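# Load two AA batteries into the remote's battery bay

## Task

Place both AA batteries in the open battery compartment of the remote control, each with correct polarity and fully seated against its spring; the remote itself may be repositioned.

## Robot and tools

Robot: two arms, left_arm and right_arm, each ending in a parallel gripper with a wrist camera. Fingers point along the gripper's +z axis and close along its y axis. The reported end_effector_position is the point between the finger pads, just under 1 cm behind the tips.

Frames: the scene frame has its origin at table-top height, midway between the nominal arm bases, a little behind the near table edge; +x points out over the table, +y toward left_arm, +z up. Arm names do not match image sides. Actual bases sit slightly off nominal: left_arm near (-0.004, +0.336, -0.008) m, right_arm near (+0.007, -0.284, -0.011) m. Reported hand poses and targets use the scene frame; commanded offsets are expressed along each arm's own Hand target axes. Printed positions can be wrong by a few centimetres, worse at long reach.

Row layout (shared by execute_actions and move): 14 numbers in [-1, 1]: dx, dy, dz, rx, ry, rz, opening for left_arm, then the same seven for right_arm. Both arms always appear. The six pose numbers are an offset, not a pose: they are measured from that arm's Hand target as it stood when the action or move began, along that Hand target's axes. Scale: 1.0 equals 0.6 m for dx/dy/dz and 180 degrees for rotation; rx, ry, rz form one rotation vector. Sending the same offset again moves further. Six zeros re-request the current Hand target (useful when the gripper settled short, or to stop pressing). Opening is absolute: +1 fully open (about 87 mm gap), +0.5 about 69 mm, 0 about 43 mm, -0.5 about 18 mm, -1 closed. A 0 opening is a real command, so to leave a gripper alone repeat its present command (see Tool commands).

execute_actions(actions, cameras): actions is a list of actions; each action is a table of up to 15 rows, one row per 1/30 s step, short tables holding their final row. Every row in an action counts from the action's start pose, not the prior row. cameras lists camera names, ["all"] or []; images only return if asked or if actions is empty. An empty list also reports scene number and task.

move(target, speed, blend, opening_speed, blocking, cameras): target is one 14-number row or a list of up to 15 rows, all offsets from the same starting Hand targets. Grippers follow straight paths, ending together, taking at least 0.5 s and capped at 10 s total. speed is top path speed in m/s, 0.002 to 2.9, default 0.25 (rotation up to twice that in rad/s), one value or one per target. blend, in metres, rounds corners of a target list; 0 stops at each. opening_speed is the opening change rate per second on the -1..+1 scale, at least 0.2. blocking=false returns after about 0.5 s while the move continues. Moves neither avoid obstacles nor the other arm. Faster moves lag, drift and strike harder; targets set past a contact press harder. Avoid paths passing near an arm's own base; go around it. The result adds a move: line with the ending (done, off_target, moving, held, fault) and limits (paced = pose clipped, held = steps withheld). done means at rest within 10 mm and 2 degrees; it says nothing about contact.

wait(seconds 0 to 10, cameras): lets time pass holding commands. stop(cameras): brakes a running move. zoom_image(camera, region [x0,y0,x1,y1] in pixels, top-left origin, at most 504x504): enlarges part of the latest image. finished_scene(scene): ends the current scene, given its number; irreversible, and the batteries must stay correctly seated without help.

Cameras: cam_head_left, cam_head_right, cam_high, cam_low (504x504, on a beam behind the arms), cam_left_wrist, cam_right_wrist (896x504).

Results: Hand target is the last commanded pose after clipping; next offsets start there. Grippers often rest short of it; send the gap as an offset. grip_measured is on the opening scale; to grip, command about 0.04 below the reading at first touch (less for a lighter hold). Readings may be off by about 1 mm. Joint velocities may say within noise. Joint torques include arm weight and wrap at ±28 N m for the first three joints. Check pose and tilt after each move; the controller limits orientation change to 40 degrees per step, and friction can leave the gripper low, short or tilted, especially far out.

Joint ranges (rad): waist -2.618 to 3.054, shoulder 0 to 3.142, elbow 0 to 3.142 (straight 2.901), wrist pitch and yaw ±1.571, wrist roll ±2.094.

Avoid: dropping or releasing moving parts, anything leaving the table, hard hits on fixed or heavy items, arms pressing or gripping each other (grippers and wrist cameras are not protected by the clearance check), strain on camera cables, and the bar, plate and low rail near the bases (tops up to about 3 cm above the table, no warning on contact). Holding loads, stretched postures or pushing against unreachable poses heats motors: MOTOR HOT at 75 °C, fold-up fault at 90 °C, collapse at 100 °C. Loose objects may occasionally get nudged.

Each tool is called after "Emit:" by a JSON object that holds its "op" and its "data".

## Session

I'll start by looking at the current state of the scene.

Emit:
{"op": "execute_actions", "data": {"actions": []}}

Scene clock: 0.00 s.
left_arm: end_effector_position=(+0.3429, +0.1542, +0.1891) grip_measured=+1.000 end_effector_quat_wxyz=(+0.513, +0.054, +0.837, -0.182) | right_arm: end_effector_position=(+0.3353, -0.1028, +0.1576) grip_measured=+1.000 end_effector_quat_wxyz=(+0.410, +0.106, +0.882, +0.205)
Joint positions: left_arm=[-0.51 1.26 0.884 -0.072 -0.102 -0.299 1] | right_arm=[0.453 1.254 0.926 -0.293 0.11 0.671 1]
Joint velocities: within noise
Joint torques (N m): no reading
Motor temperatures (°C): left_arm=[28 32 35 33 28 25 27] | right_arm=[25 33 41 27 27 27 27]
Heat: left arm: 35 °C; right arm: 41 °C.
Hand target: left_arm +0.3452, +0.1515, +0.2036; +0.527, +0.056, +0.827, -0.188 | right_arm +0.3417, -0.1023, +0.1748; +0.431, +0.107, +0.870, +0.214
Tool commands: left_gripper/opening=+1.0 right_gripper/opening=+1.0

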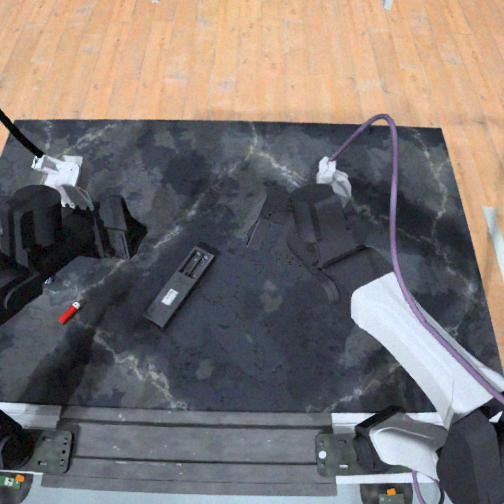

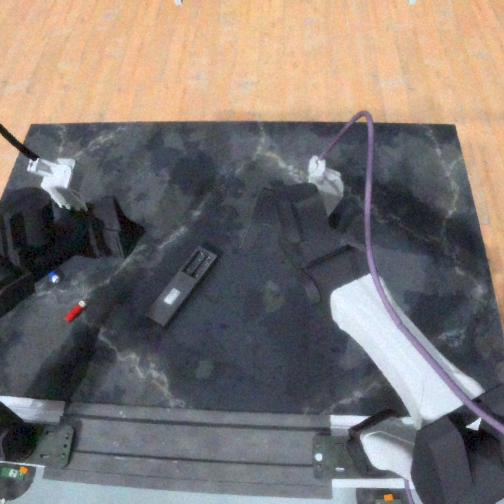

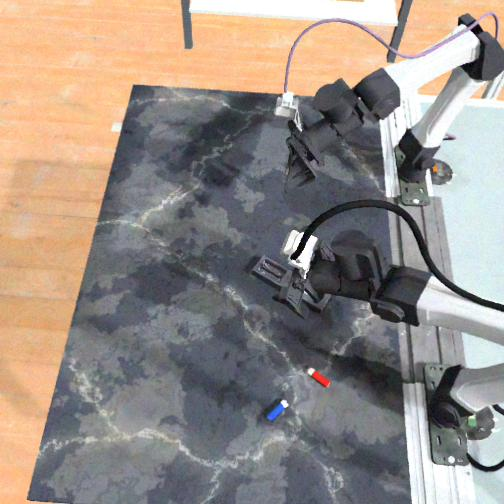

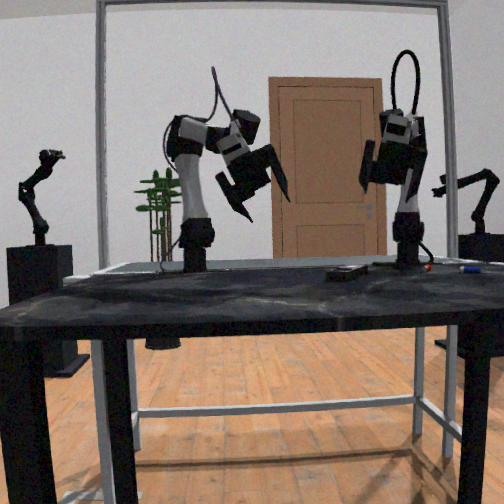

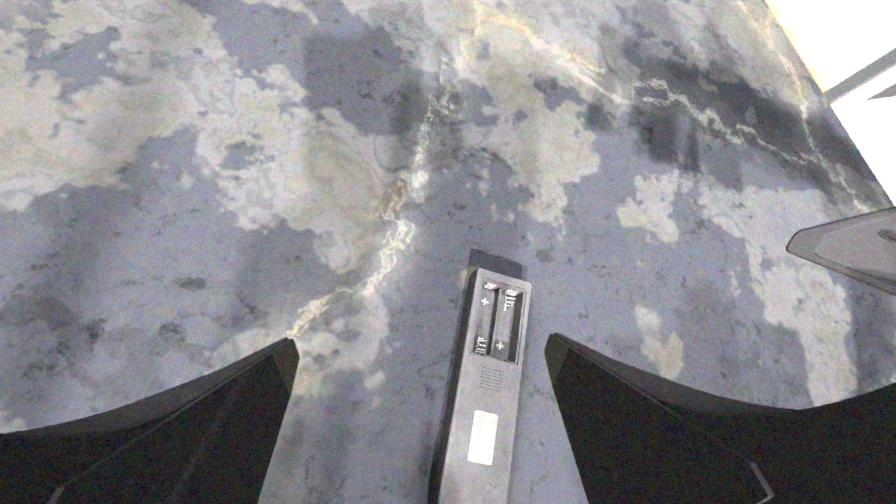

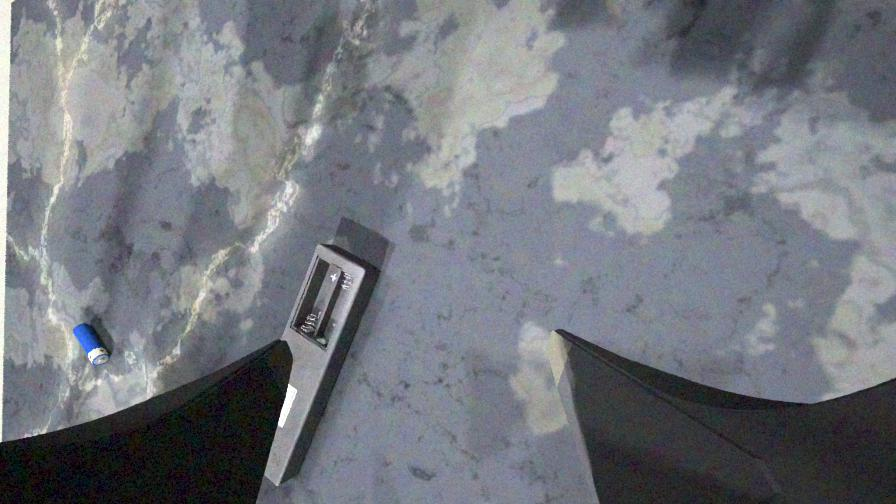

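Emit:
{"op": "zoom_image", "data": {"camera": "cam_left_wrist", "region": [420, 240, 580, 380]}}

Emit:
{"op": "zoom_image", "data": {"camera": "cam_right_wrist", "region": [250, 200, 410, 360]}}

Emit:
{"op": "zoom_image", "data": {"camera": "cam_high", "region": [220, 340, 380, 460]}}

Emit:
{"op": "zoom_image", "data": {"camera": "cam_right_wrist", "region": [40, 300, 140, 400]}}

Scaled by 3.150 from the camera's 896x504 image, which has a finer 1280x720 frame.

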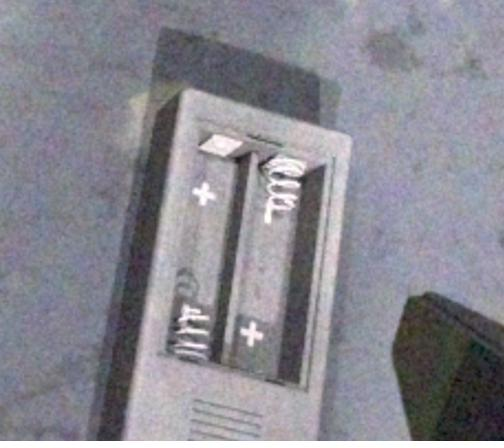

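Scaled by 3.150 from the camera's 896x504 image, which has a finer 1280x720 frame.

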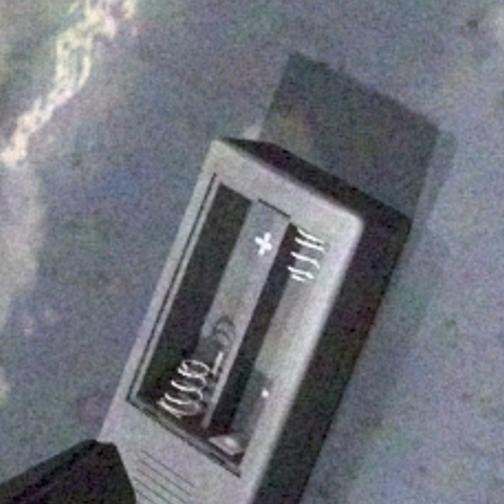

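Scaled by 3.150 from the camera's 504x504 image, which has a finer 720x720 frame.

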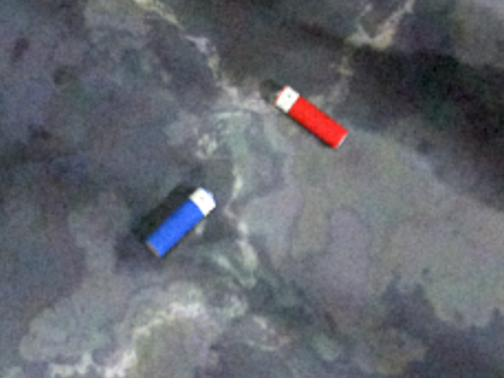

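Scaled by 5.040 from the camera's 896x504 image, which has a finer 1280x720 frame.

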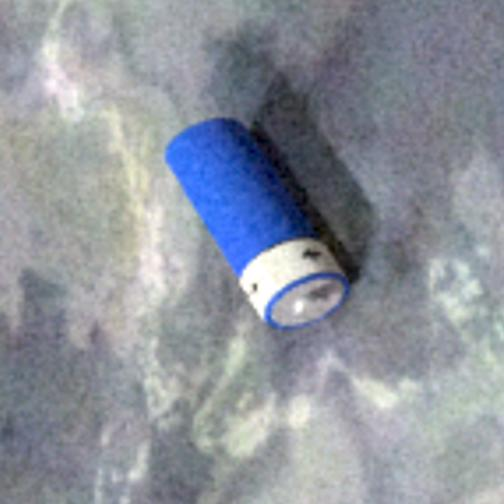

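Emit:
{"op": "move", "data": {"target": [-0.0622, 0.1871, -0.1846, -0.127, 0.356, -0.038, 1.0, 0, 0, 0, 0, 0, 0, 1.0], "speed": 0.2, "cameras": ["all"]}}

Scene clock: 152.47 s.
left_arm: end_effector_position=(+0.3070, +0.2975, +0.2421) grip_measured=+1.000 end_effector_quat_wxyz=(+0.146, -0.013, +0.989, -0.030) | right_arm: end_effector_position=(+0.3353, -0.1028, +0.1576) grip_measured=+1.000 end_effector_quat_wxyz=(+0.410, +0.106, +0.882, +0.205)
Joint positions: left_arm=[-0.136 1.754 2.023 -1.558 -0.012 -0.155 1] | right_arm=[0.453 1.254 0.926 -0.293 0.11 0.671 1]
Joint torques (N m): left_arm=[0.1 -9.14 6.05 0.67 -0.1 0.2] | right_arm=[0.29 -4.71 8.34 2.12 0 -0.03]
Motor temperatures (°C): left_arm=[28 35 45 42 28 24 27] | right_arm=[24 34 48 36 27 27 27]
Heat: left arm: 45 °C; right arm: 48 °C.
Hand target: left_arm +0.3000, +0.3000, +0.2501; +0.000, +0.000, +1.000, +0.000 | right_arm +0.3417, -0.1023, +0.1748; +0.431, +0.107, +0.870, +0.214
Off the commanded pose: left_arm 0.011 m, 17 deg | right_arm 0.018 m, 3 deg.
joint sent to its limit (left arm) — joint 4 (wrist pitch), lower limit. The joint targets are off in position and orientation.
move: off_target (left_arm, right_arm)

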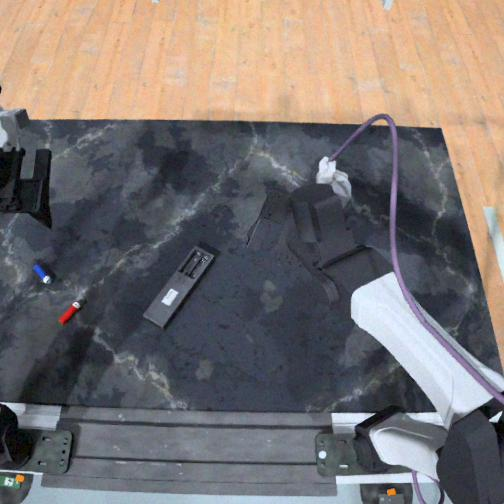

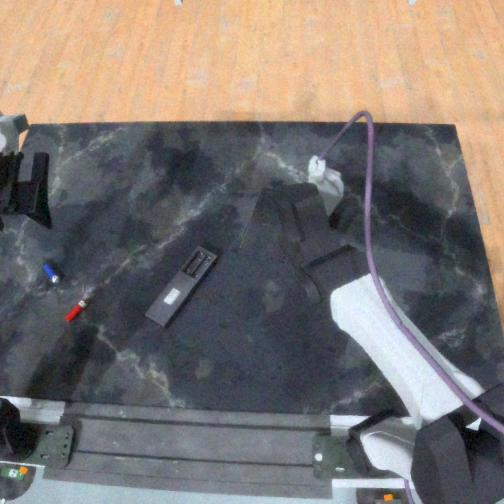

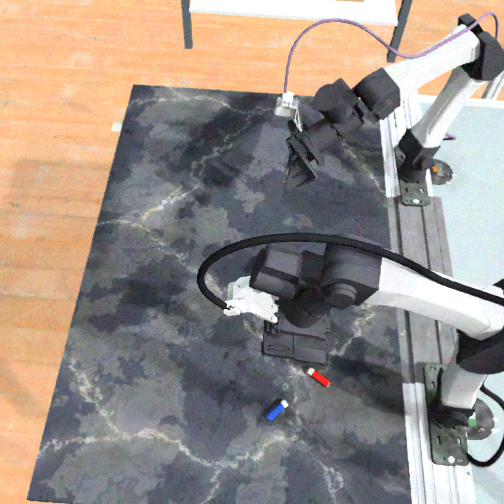

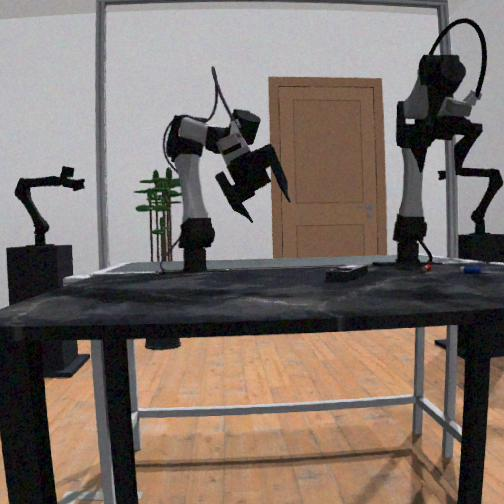

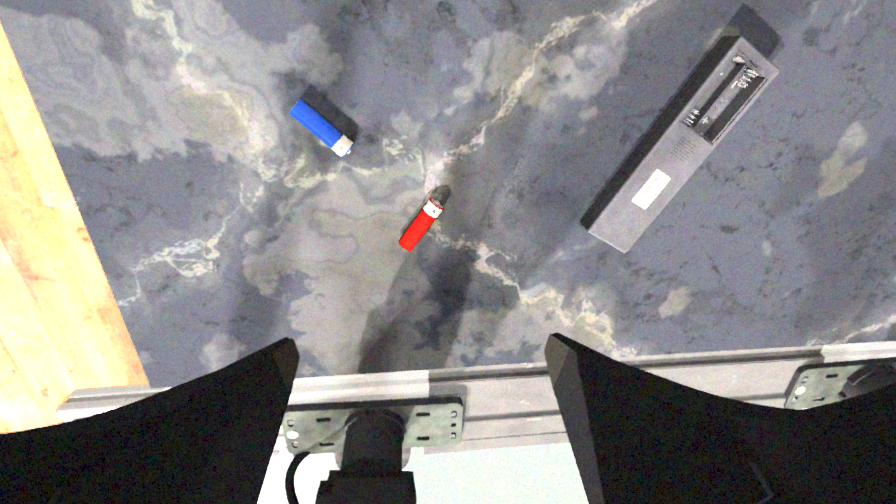

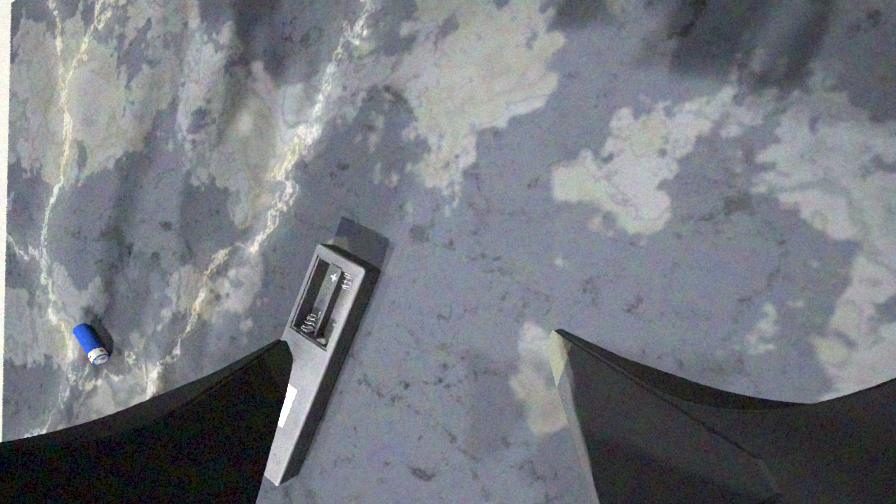

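Emit:
{"op": "move", "data": {"target": [0.0167, -0.0067, 0.2, 0, 0, 0, 1.0, 0, 0, 0, 0, 0, 0, 1.0], "speed": 0.2, "cameras": ["cam_left_wrist", "cam_high", "cam_head_left"]}}

Scene clock: 205.50 s.
left_arm: end_effector_position=(+0.2849, +0.2979, +0.1300) grip_measured=+1.000 end_effector_quat_wxyz=(-0.014, -0.010, +1.000, -0.005) | right_arm: end_effector_position=(+0.3353, -0.1028, +0.1576) grip_measured=+1.000 end_effector_quat_wxyz=(+0.410, +0.106, +0.882, +0.205)
Joint positions: left_arm=[-0.136 1.857 1.671 -1.43 -0.016 -0.155 1] | right_arm=[0.453 1.254 0.926 -0.293 0.11 0.671 1]
Joint torques (N m): left_arm=[-0.68 -8.21 6.2 0.45 -0.11 0.08] | right_arm=[0.28 -4.68 8.36 2.12 0 -0.04]
Motor temperatures (°C): left_arm=[28 42 42 38 28 24 27] | right_arm=[24 34 48 37 27 26 27]
Heat: left arm: 42 °C; right arm: 48 °C.
Hand target: left_arm +0.2900, +0.2959, +0.1301; +0.000, +0.000, +1.000, +0.000 | right_arm +0.3417, -0.1023, +0.1748; +0.431, +0.107, +0.870, +0.214
Off the commanded pose: left_arm 0.005 m, 2 deg | right_arm 0.018 m, 3 deg.
move: off_target (right_arm)
Images, in order (width x height): cam_head_left 504x504, cam_high 504x504, cam_left_wrist 896x504.

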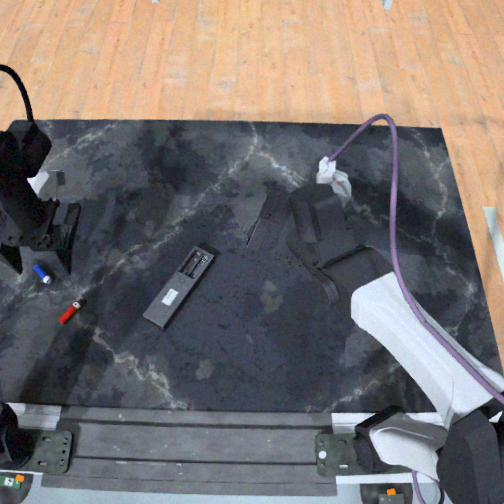

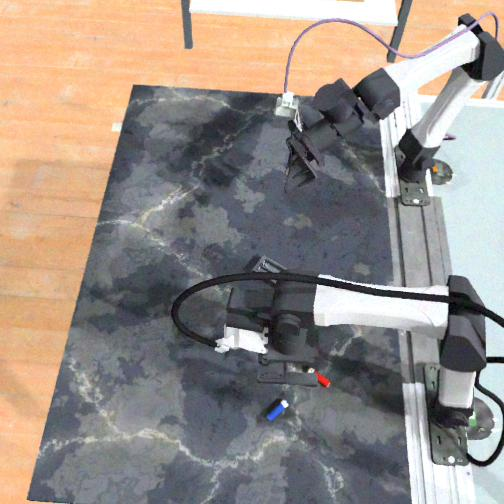

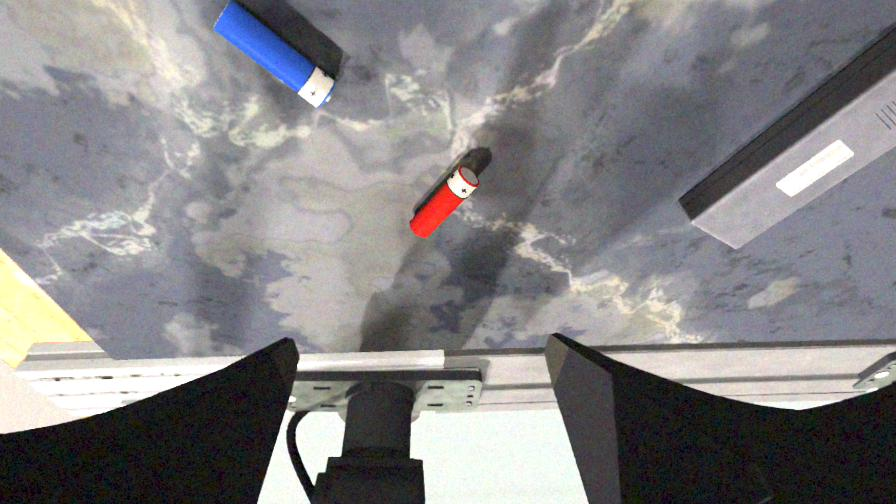

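Emit:
{"op": "move", "data": {"target": [[-0.0167, -0.0, 0.0, 0, 0, 0, 1.0, 0.0343, -0.179, -0.0608, 0.1425, 0.287, -0.0713, 1.0], [-0.0975, -0.3758, 0.09, 0.0678, -0.2152, 0.1864, 1.0, 0.0343, -0.179, -0.0608, 0.1425, 0.287, -0.0713, 1.0]], "speed": 0.2, "cameras": ["all"]}}

Scene clock: 315.77 s.
left_arm: end_effector_position=(+0.3408, +0.0769, +0.0750) grip_measured=+1.000 end_effector_quat_wxyz=(+0.305, +0.275, +0.906, -0.104) | right_arm: end_effector_position=(+0.2904, -0.1955, +0.1223) grip_measured=+1.000 end_effector_quat_wxyz=(-0.016, +0.005, +1.000, +0.006)
Joint positions: left_arm=[-0.659 1.802 1.265 -0.408 -0.035 -0.05 1] | right_arm=[0.217 1.845 1.659 -1.413 -0.026 0.258 1]
Joint torques (N m): left_arm=[-0.32 -7.45 6.57 1.82 -0.12 0.2] | right_arm=[-0.1 -6.48 9.24 0.16 0.06 -0.13]
Heat: left arm: 42 °C; right arm: 49 °C.
Hand target: left_arm +0.3487, +0.0704, +0.0763; +0.327, +0.282, +0.896, -0.103 | right_arm +0.3000, -0.2000, +0.1299; +0.000, +0.000, +1.000, +0.000
Off the commanded pose: left_arm 0.010 m, 3 deg | right_arm 0.013 m, 2 deg.
move: off_target (left_arm, right_arm)

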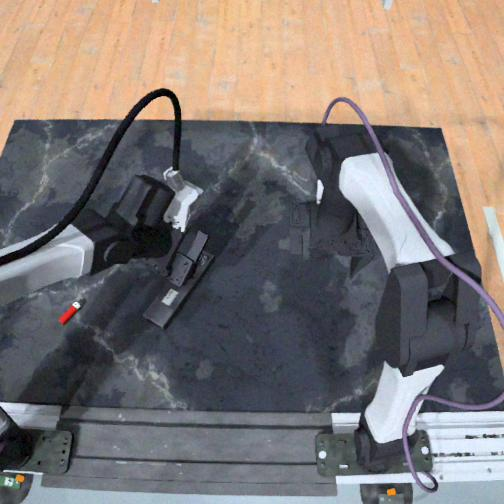

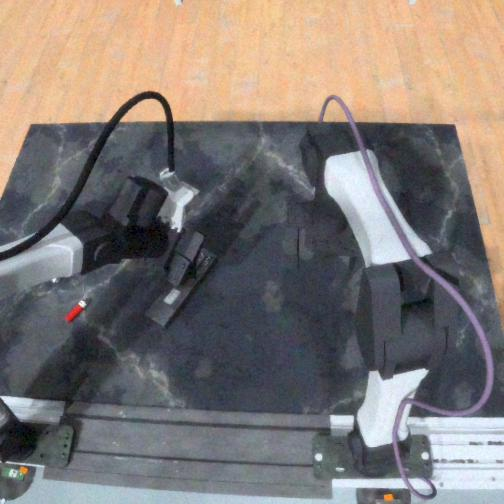

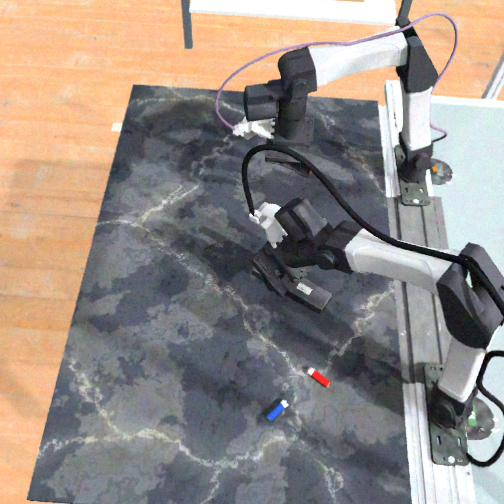

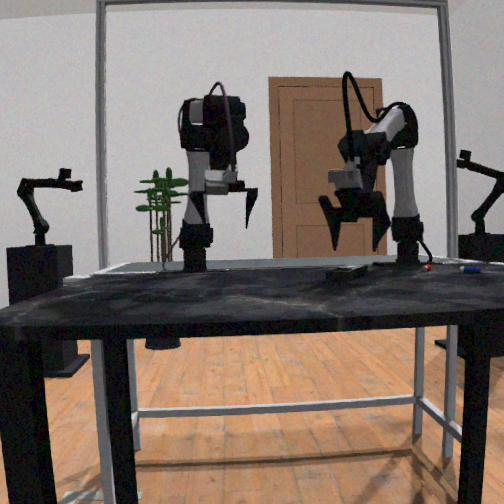

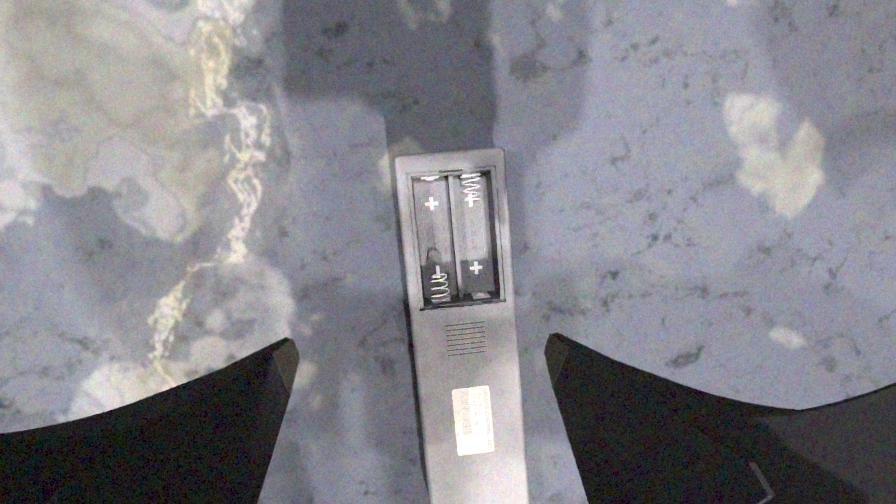

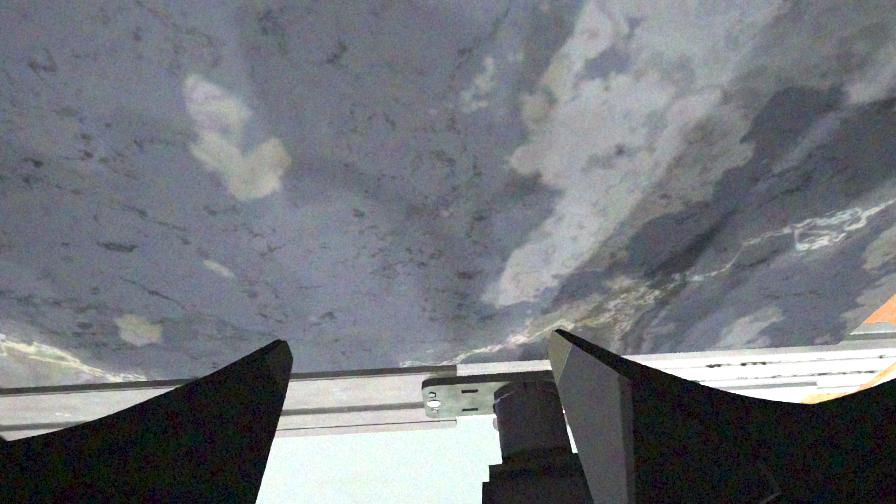

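Emit:
{"op": "zoom_image", "data": {"camera": "cam_left_wrist", "region": [375, 150, 535, 320]}}

Scaled by 2.965 from the camera's 896x504 image, which has a finer 1280x720 frame.

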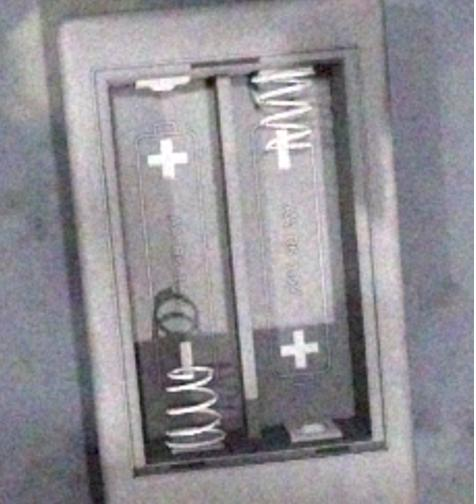

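Emit:
{"op": "zoom_image", "data": {"camera": "cam_left_wrist", "region": [340, 130, 600, 504]}}

Scaled by 1.348 from the camera's 896x504 image, which has a finer 1280x720 frame.

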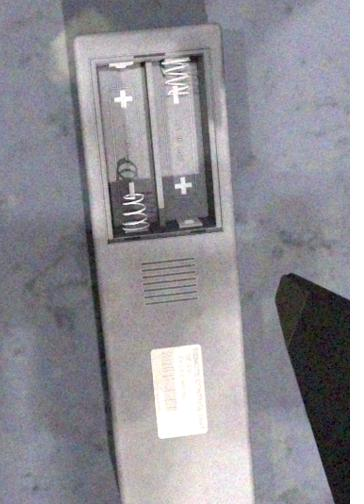

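Emit:
{"op": "zoom_image", "data": {"camera": "cam_low", "region": [300, 60, 440, 290]}}

Emit:
{"op": "zoom_image", "data": {"camera": "cam_low", "region": [160, 70, 290, 280]}}

Emit:
{"op": "zoom_image", "data": {"camera": "cam_head_left", "region": [100, 150, 240, 340]}}

Emit:
{"op": "zoom_image", "data": {"camera": "cam_high", "region": [220, 180, 380, 340]}}

Scaled by 2.191 from the camera's 504x504 image, which has a finer 720x720 frame.

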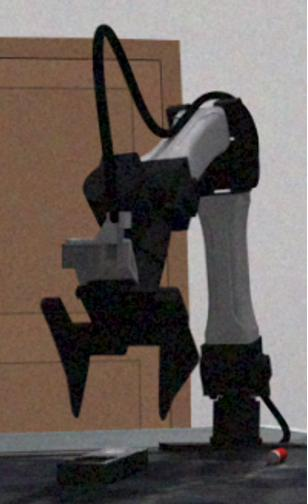

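Scaled by 2.400 from the camera's 504x504 image, which has a finer 720x720 frame.

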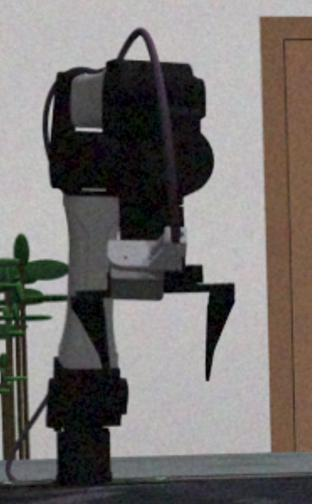

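Scaled by 2.653 from the camera's 504x504 image, which has a finer 720x720 frame.

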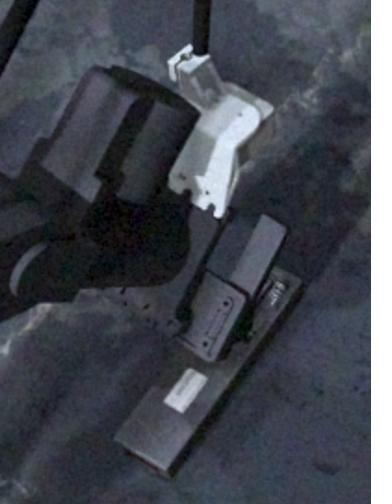

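Scaled by 3.150 from the camera's 504x504 image, which has a finer 720x720 frame.

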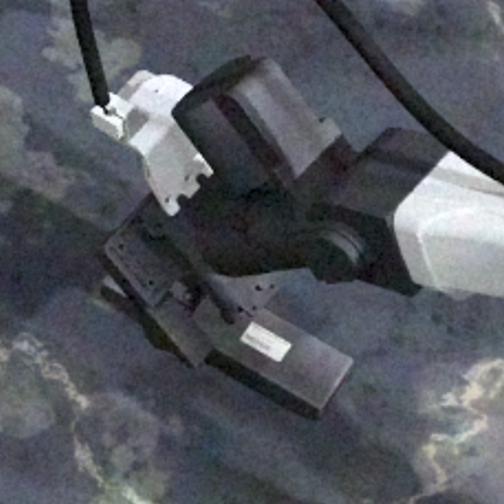

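Emit:
{"op": "zoom_image", "data": {"camera": "cam_left_wrist", "region": [500, 300, 700, 504]}}

Emit:
{"op": "zoom_image", "data": {"camera": "cam_left_wrist", "region": [180, 300, 380, 504]}}

Scaled by 2.471 from the camera's 896x504 image, which has a finer 1280x720 frame.

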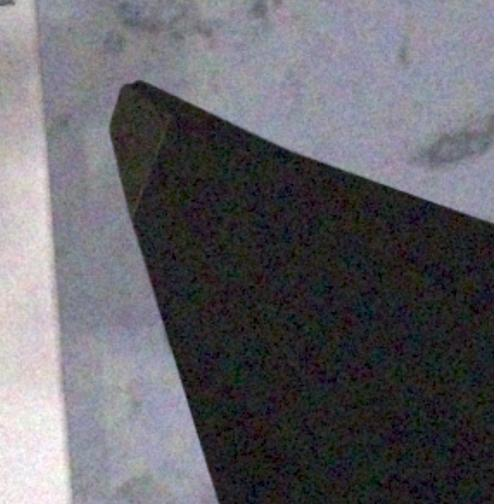

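Scaled by 2.471 from the camera's 896x504 image, which has a finer 1280x720 frame.

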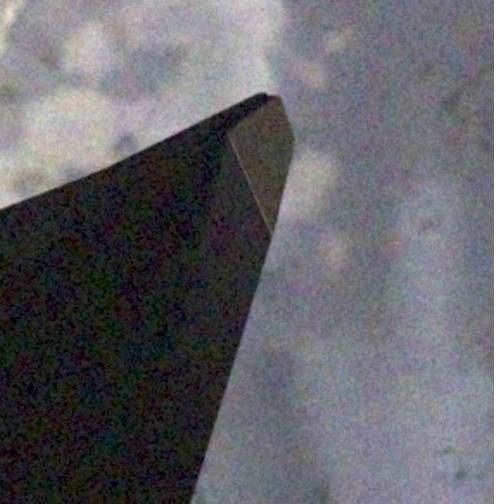

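Emit:
{"op": "move", "data": {"target": [0, 0, 0, 0, 0, 0, -0.95, 0, 0, 0, 0, 0, 0, -0.95], "opening_speed": 1.0, "cameras": ["cam_left_wrist", "cam_right_wrist"]}}

Emit:
{"op": "zoom_image", "data": {"camera": "cam_left_wrist", "region": [320, 250, 520, 504]}}

Emit:
{"op": "zoom_image", "data": {"camera": "cam_right_wrist", "region": [320, 250, 520, 504]}}

Scene clock: 525.07 s.
left_arm: end_effector_position=(+0.3411, +0.0767, +0.0752) grip_measured=-0.950 end_effector_quat_wxyz=(+0.306, +0.275, +0.906, -0.104) | right_arm: end_effector_position=(+0.2904, -0.1958, +0.1223) grip_measured=-0.950 end_effector_quat_wxyz=(-0.016, +0.005, +1.000, +0.005)
Joint positions: left_arm=[-0.659 1.802 1.265 -0.406 -0.035 -0.05 0.025] | right_arm=[0.217 1.845 1.659 -1.413 -0.025 0.258 0.025]
Joint torques (N m): left_arm=[-0.31 -7.47 6.53 1.8 -0.12 0.2] | right_arm=[-0.13 -6.46 9.2 0.15 0.06 -0.13]
Motor temperatures (°C): left_arm=[28 41 41 43 28 24 27] | right_arm=[24 37 53 27 26 26 26]
Heat: left arm: 43 °C; right arm: 53 °C.
Hand target: left_arm +0.3487, +0.0704, +0.0763; +0.327, +0.282, +0.896, -0.103 | right_arm +0.3000, -0.2000, +0.1299; +0.000, +0.000, +1.000, +0.000
Off the commanded pose: left_arm 0.010 m, 3 deg | right_arm 0.013 m, 2 deg.
move: off_target (left_arm, right_arm)
Images, in order (width x height): cam_left_wrist 896x504, cam_right_wrist 896x504.

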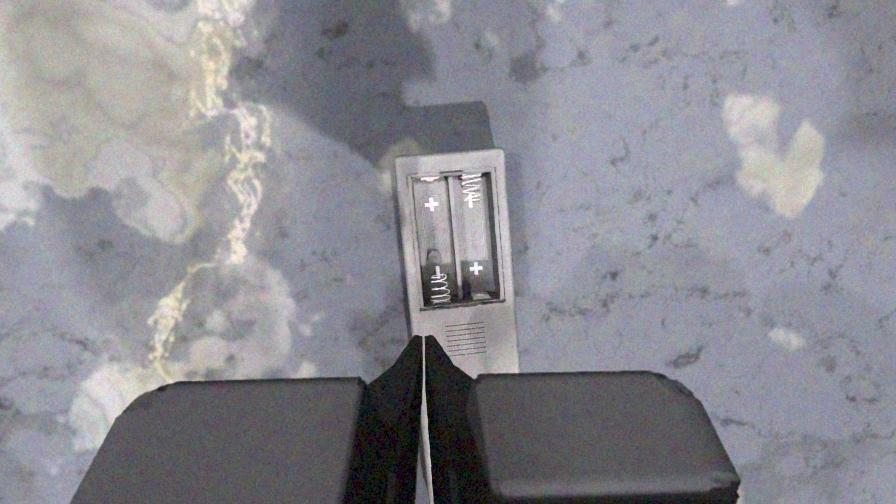

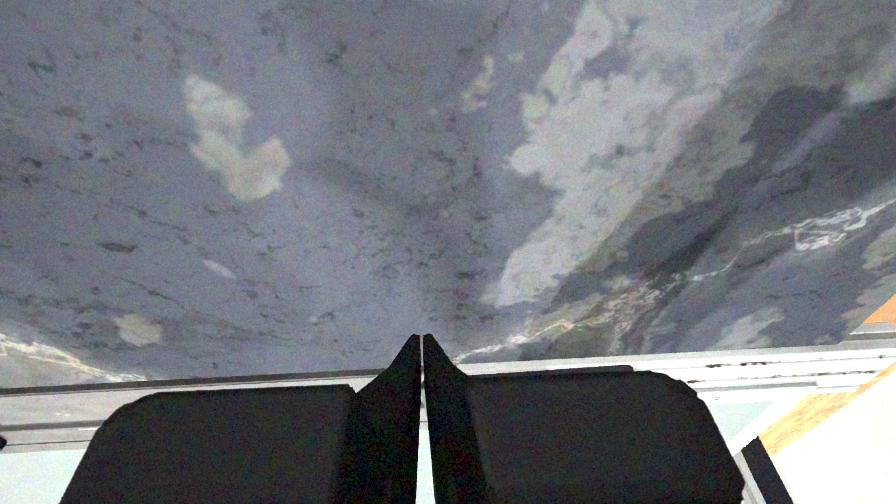

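Scaled by 1.984 from the camera's 896x504 image, which has a finer 1280x720 frame.

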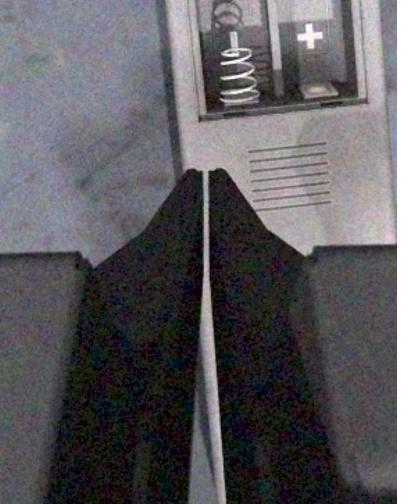

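Scaled by 1.984 from the camera's 896x504 image, which has a finer 1280x720 frame.

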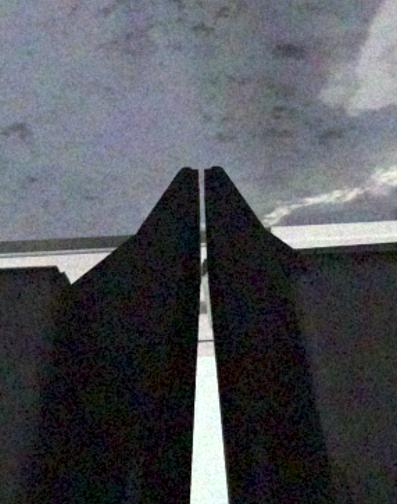

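Emit:
{"op": "move", "data": {"target": [0.0787, -0.0297, -0.0962, -0.0087, 0.2226, -0.0237, 1.0, 0, 0, 0, 0, 0, 0, -0.95], "speed": 0.2, "opening_speed": 1.5, "cameras": ["cam_left_wrist", "cam_high", "cam_head_left"]}}

Scene clock: 597.67 s.
left_arm: end_effector_position=(+0.2753, +0.1087, +0.0831) grip_measured=+1.000 end_effector_quat_wxyz=(-0.014, +0.266, +0.964, +0.009) | right_arm: end_effector_position=(+0.2904, -0.1958, +0.1223) grip_measured=-0.950 end_effector_quat_wxyz=(-0.016, +0.005, +1.000, +0.005)
Joint positions: left_arm=[-0.683 2.165 1.903 -1.371 -0.022 -0.144 1] | right_arm=[0.217 1.845 1.659 -1.413 -0.025 0.258 0.025]
Joint torques (N m): left_arm=[-0.59 -9.55 10.5 0.16 0.11 -0.1] | right_arm=[-0.12 -6.46 9.22 0.16 0.07 -0.14]
Heat: left arm: 44 °C; right arm: 53 °C.
Hand target: left_arm +0.2784, +0.0978, +0.0901; +0.000, +0.263, +0.965, +0.000 | right_arm +0.3000, -0.2000, +0.1299; +0.000, +0.000, +1.000, +0.000
Off the commanded pose: left_arm 0.013 m, 2 deg | right_arm 0.013 m, 2 deg.
move: off_target (left_arm, right_arm)
Images, in order (width x height): cam_head_left 504x504, cam_high 504x504, cam_left_wrist 896x504.

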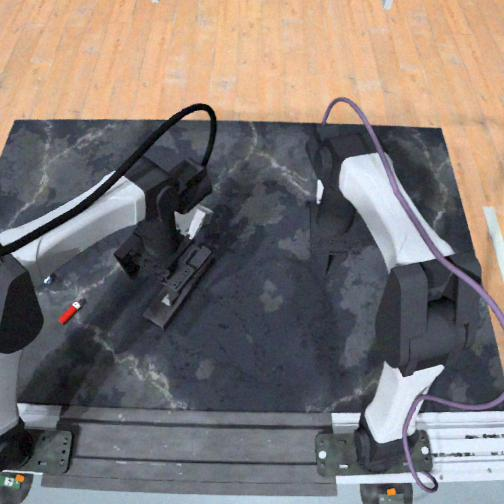

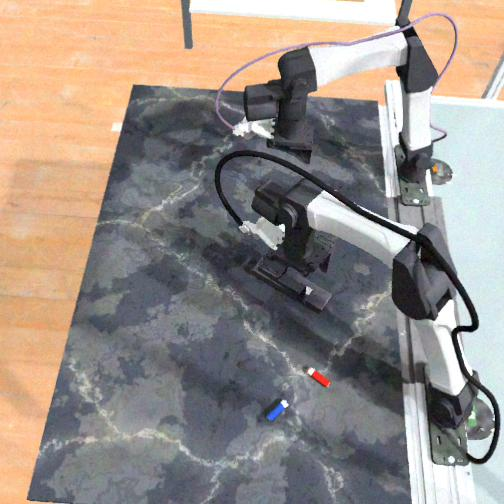

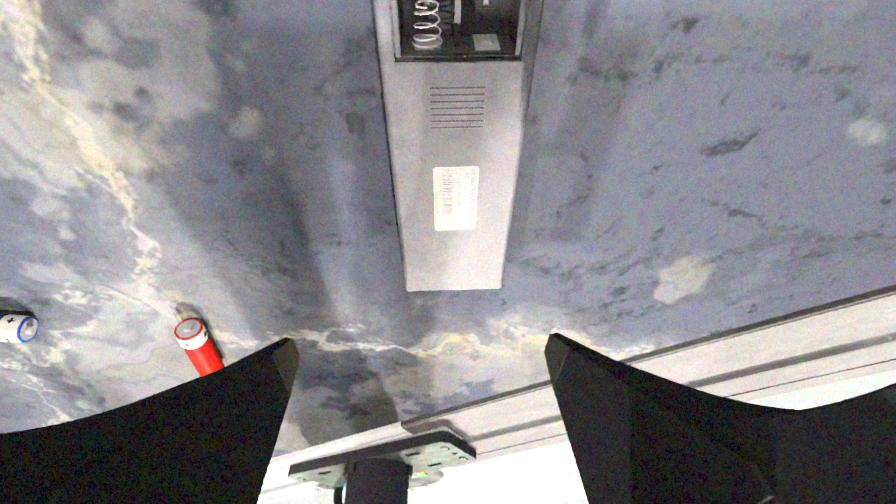

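Emit:
{"op": "move", "data": {"target": [[0, -0.025, 0, 0, 0, 0, 1.0, 0, 0, 0, 0, 0, 0, -0.95], [0, -0.025, 0.08, 0, 0, 0, 1.0, 0, 0, 0, 0, 0, 0, -0.95]], "speed": 0.12, "cameras": ["cam_left_wrist"]}}

Scene clock: 619.17 s.
left_arm: end_effector_position=(+0.2693, +0.0921, +0.0442) grip_measured=+1.000 end_effector_quat_wxyz=(-0.010, +0.268, +0.963, +0.007) | right_arm: end_effector_position=(+0.2904, -0.1958, +0.1223) grip_measured=-0.950 end_effector_quat_wxyz=(-0.016, +0.005, +1.000, +0.005)
Joint positions: left_arm=[-0.722 2.193 1.793 -1.226 -0.019 -0.178 1] | right_arm=[0.217 1.845 1.659 -1.413 -0.025 0.258 0.025]
Joint torques (N m): left_arm=[-0.28 -10.22 5.98 0.47 0.1 -0.09] | right_arm=[-0.09 -6.49 9.2 0.15 0.06 -0.12]
Motor temperatures (°C): left_arm=[28 46 43 41 28 24 27] | right_arm=[24 37 53 26 26 26 26]
Heat: left arm: 46 °C; right arm: 53 °C.
Hand target: left_arm +0.2708, +0.0849, +0.0421; +0.000, +0.263, +0.965, +0.000 | right_arm +0.3000, -0.2000, +0.1299; +0.000, +0.000, +1.000, +0.000
Off the commanded pose: left_arm 0.008 m, 1 deg | right_arm 0.013 m, 2 deg.
move: off_target (right_arm)
Images, in order (width x height): cam_left_wrist 896x504.

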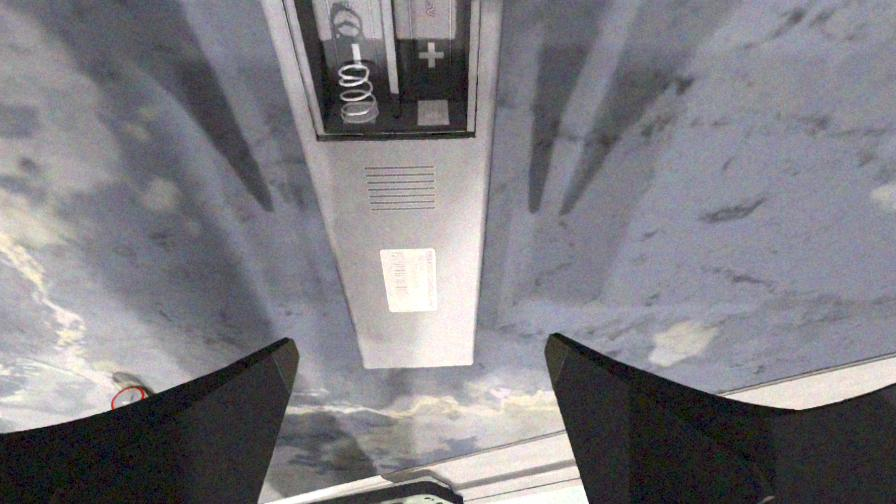

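Emit:
{"op": "zoom_image", "data": {"camera": "cam_left_wrist", "region": [250, 0, 510, 150]}}

Scaled by 1.938 from the camera's 896x504 image, which has a finer 1280x720 frame.

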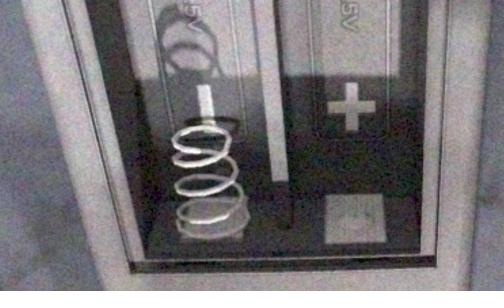

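Emit:
{"op": "move", "data": {"target": [[0, 0.004, 0.037, 0, 0, 0, 1.0, 0, 0, 0, 0, 0, 0, -0.95], [0, 0.004, 0.037, 0, 0, 0, 0.08, 0, 0, 0, 0, 0, 0, -0.95]], "speed": 0.08, "opening_speed": 0.6, "cameras": ["cam_left_wrist"]}}

Scene clock: 636.03 s.
left_arm: end_effector_position=(+0.2701, +0.0927, +0.0233) grip_measured=+0.087 end_effector_quat_wxyz=(-0.006, +0.268, +0.963, +0.009) | right_arm: end_effector_position=(+0.2904, -0.1958, +0.1223) grip_measured=-0.950 end_effector_quat_wxyz=(-0.016, +0.005, +1.000, +0.005)
Joint positions: left_arm=[-0.722 2.204 1.727 -1.144 -0.027 -0.178 0.543] | right_arm=[0.217 1.845 1.659 -1.413 -0.025 0.258 0.025]
Joint torques (N m): left_arm=[0.28 -9.94 5.76 0.48 0.09 -0.03] | right_arm=[-0.08 -6.46 9.22 0.16 0.07 -0.13]
Heat: left arm: 48 °C; right arm: 53 °C.
Hand target: left_arm +0.2720, +0.0870, +0.0199; +0.000, +0.263, +0.965, +0.000 | right_arm +0.3000, -0.2000, +0.1299; +0.000, +0.000, +1.000, +0.000
Off the commanded pose: left_arm 0.007 m, 1 deg | right_arm 0.013 m, 2 deg.
move: off_target (right_arm)
Images, in order (width x height): cam_left_wrist 896x504.

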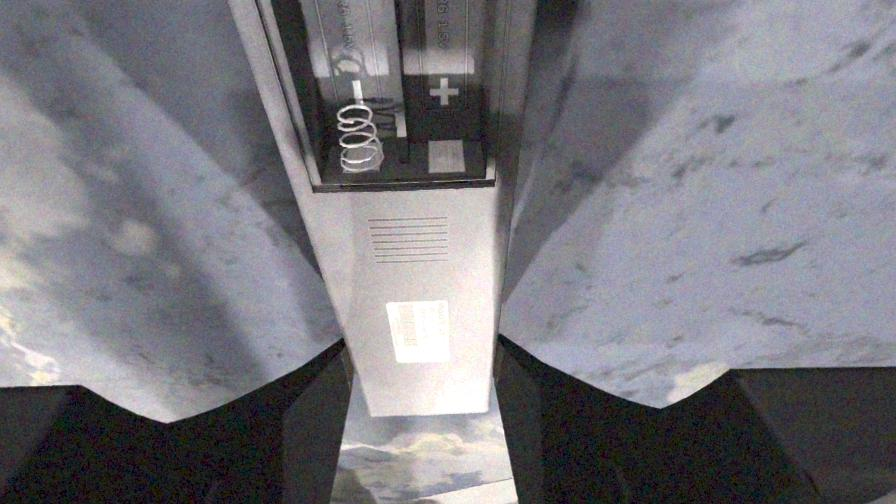

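Emit:
{"op": "zoom_image", "data": {"camera": "cam_left_wrist", "region": [300, 280, 540, 440]}}

Scaled by 2.100 from the camera's 896x504 image, which has a finer 1280x720 frame.

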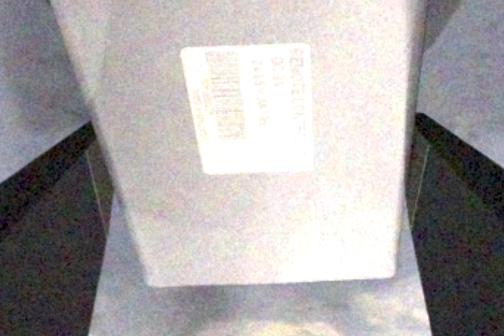

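Emit:
{"op": "move", "data": {"target": [0, 0, 0, 0, 0, 0, 0.02, 0, 0, 0, 0, 0, 0, -0.95], "opening_speed": 0.3, "cameras": []}}

Scene clock: 657.07 s.
left_arm: end_effector_position=(+0.2701, +0.0927, +0.0233) grip_measured=+0.087 end_effector_quat_wxyz=(-0.006, +0.268, +0.963, +0.009) | right_arm: end_effector_position=(+0.2904, -0.1958, +0.1223) grip_measured=-0.950 end_effector_quat_wxyz=(-0.016, +0.005, +1.000, +0.005)
Joint positions: left_arm=[-0.722 2.204 1.727 -1.144 -0.027 -0.178 0.543] | right_arm=[0.217 1.845 1.659 -1.413 -0.025 0.258 0.025]
Joint torques (N m): left_arm=[0.24 -9.95 5.75 0.48 0.09 -0.03] | right_arm=[-0.1 -6.48 9.22 0.16 0.07 -0.13]
Heat: left arm: 50 °C; right arm: 54 °C.
Hand target: left_arm +0.2720, +0.0870, +0.0199; +0.000, +0.263, +0.965, +0.000 | right_arm +0.3000, -0.2000, +0.1299; +0.000, +0.000, +1.000, +0.000
Off the commanded pose: left_arm 0.007 m, 1 deg | right_arm 0.013 m, 2 deg.
move: off_target (right_arm)
No camera images: "cameras" was empty.


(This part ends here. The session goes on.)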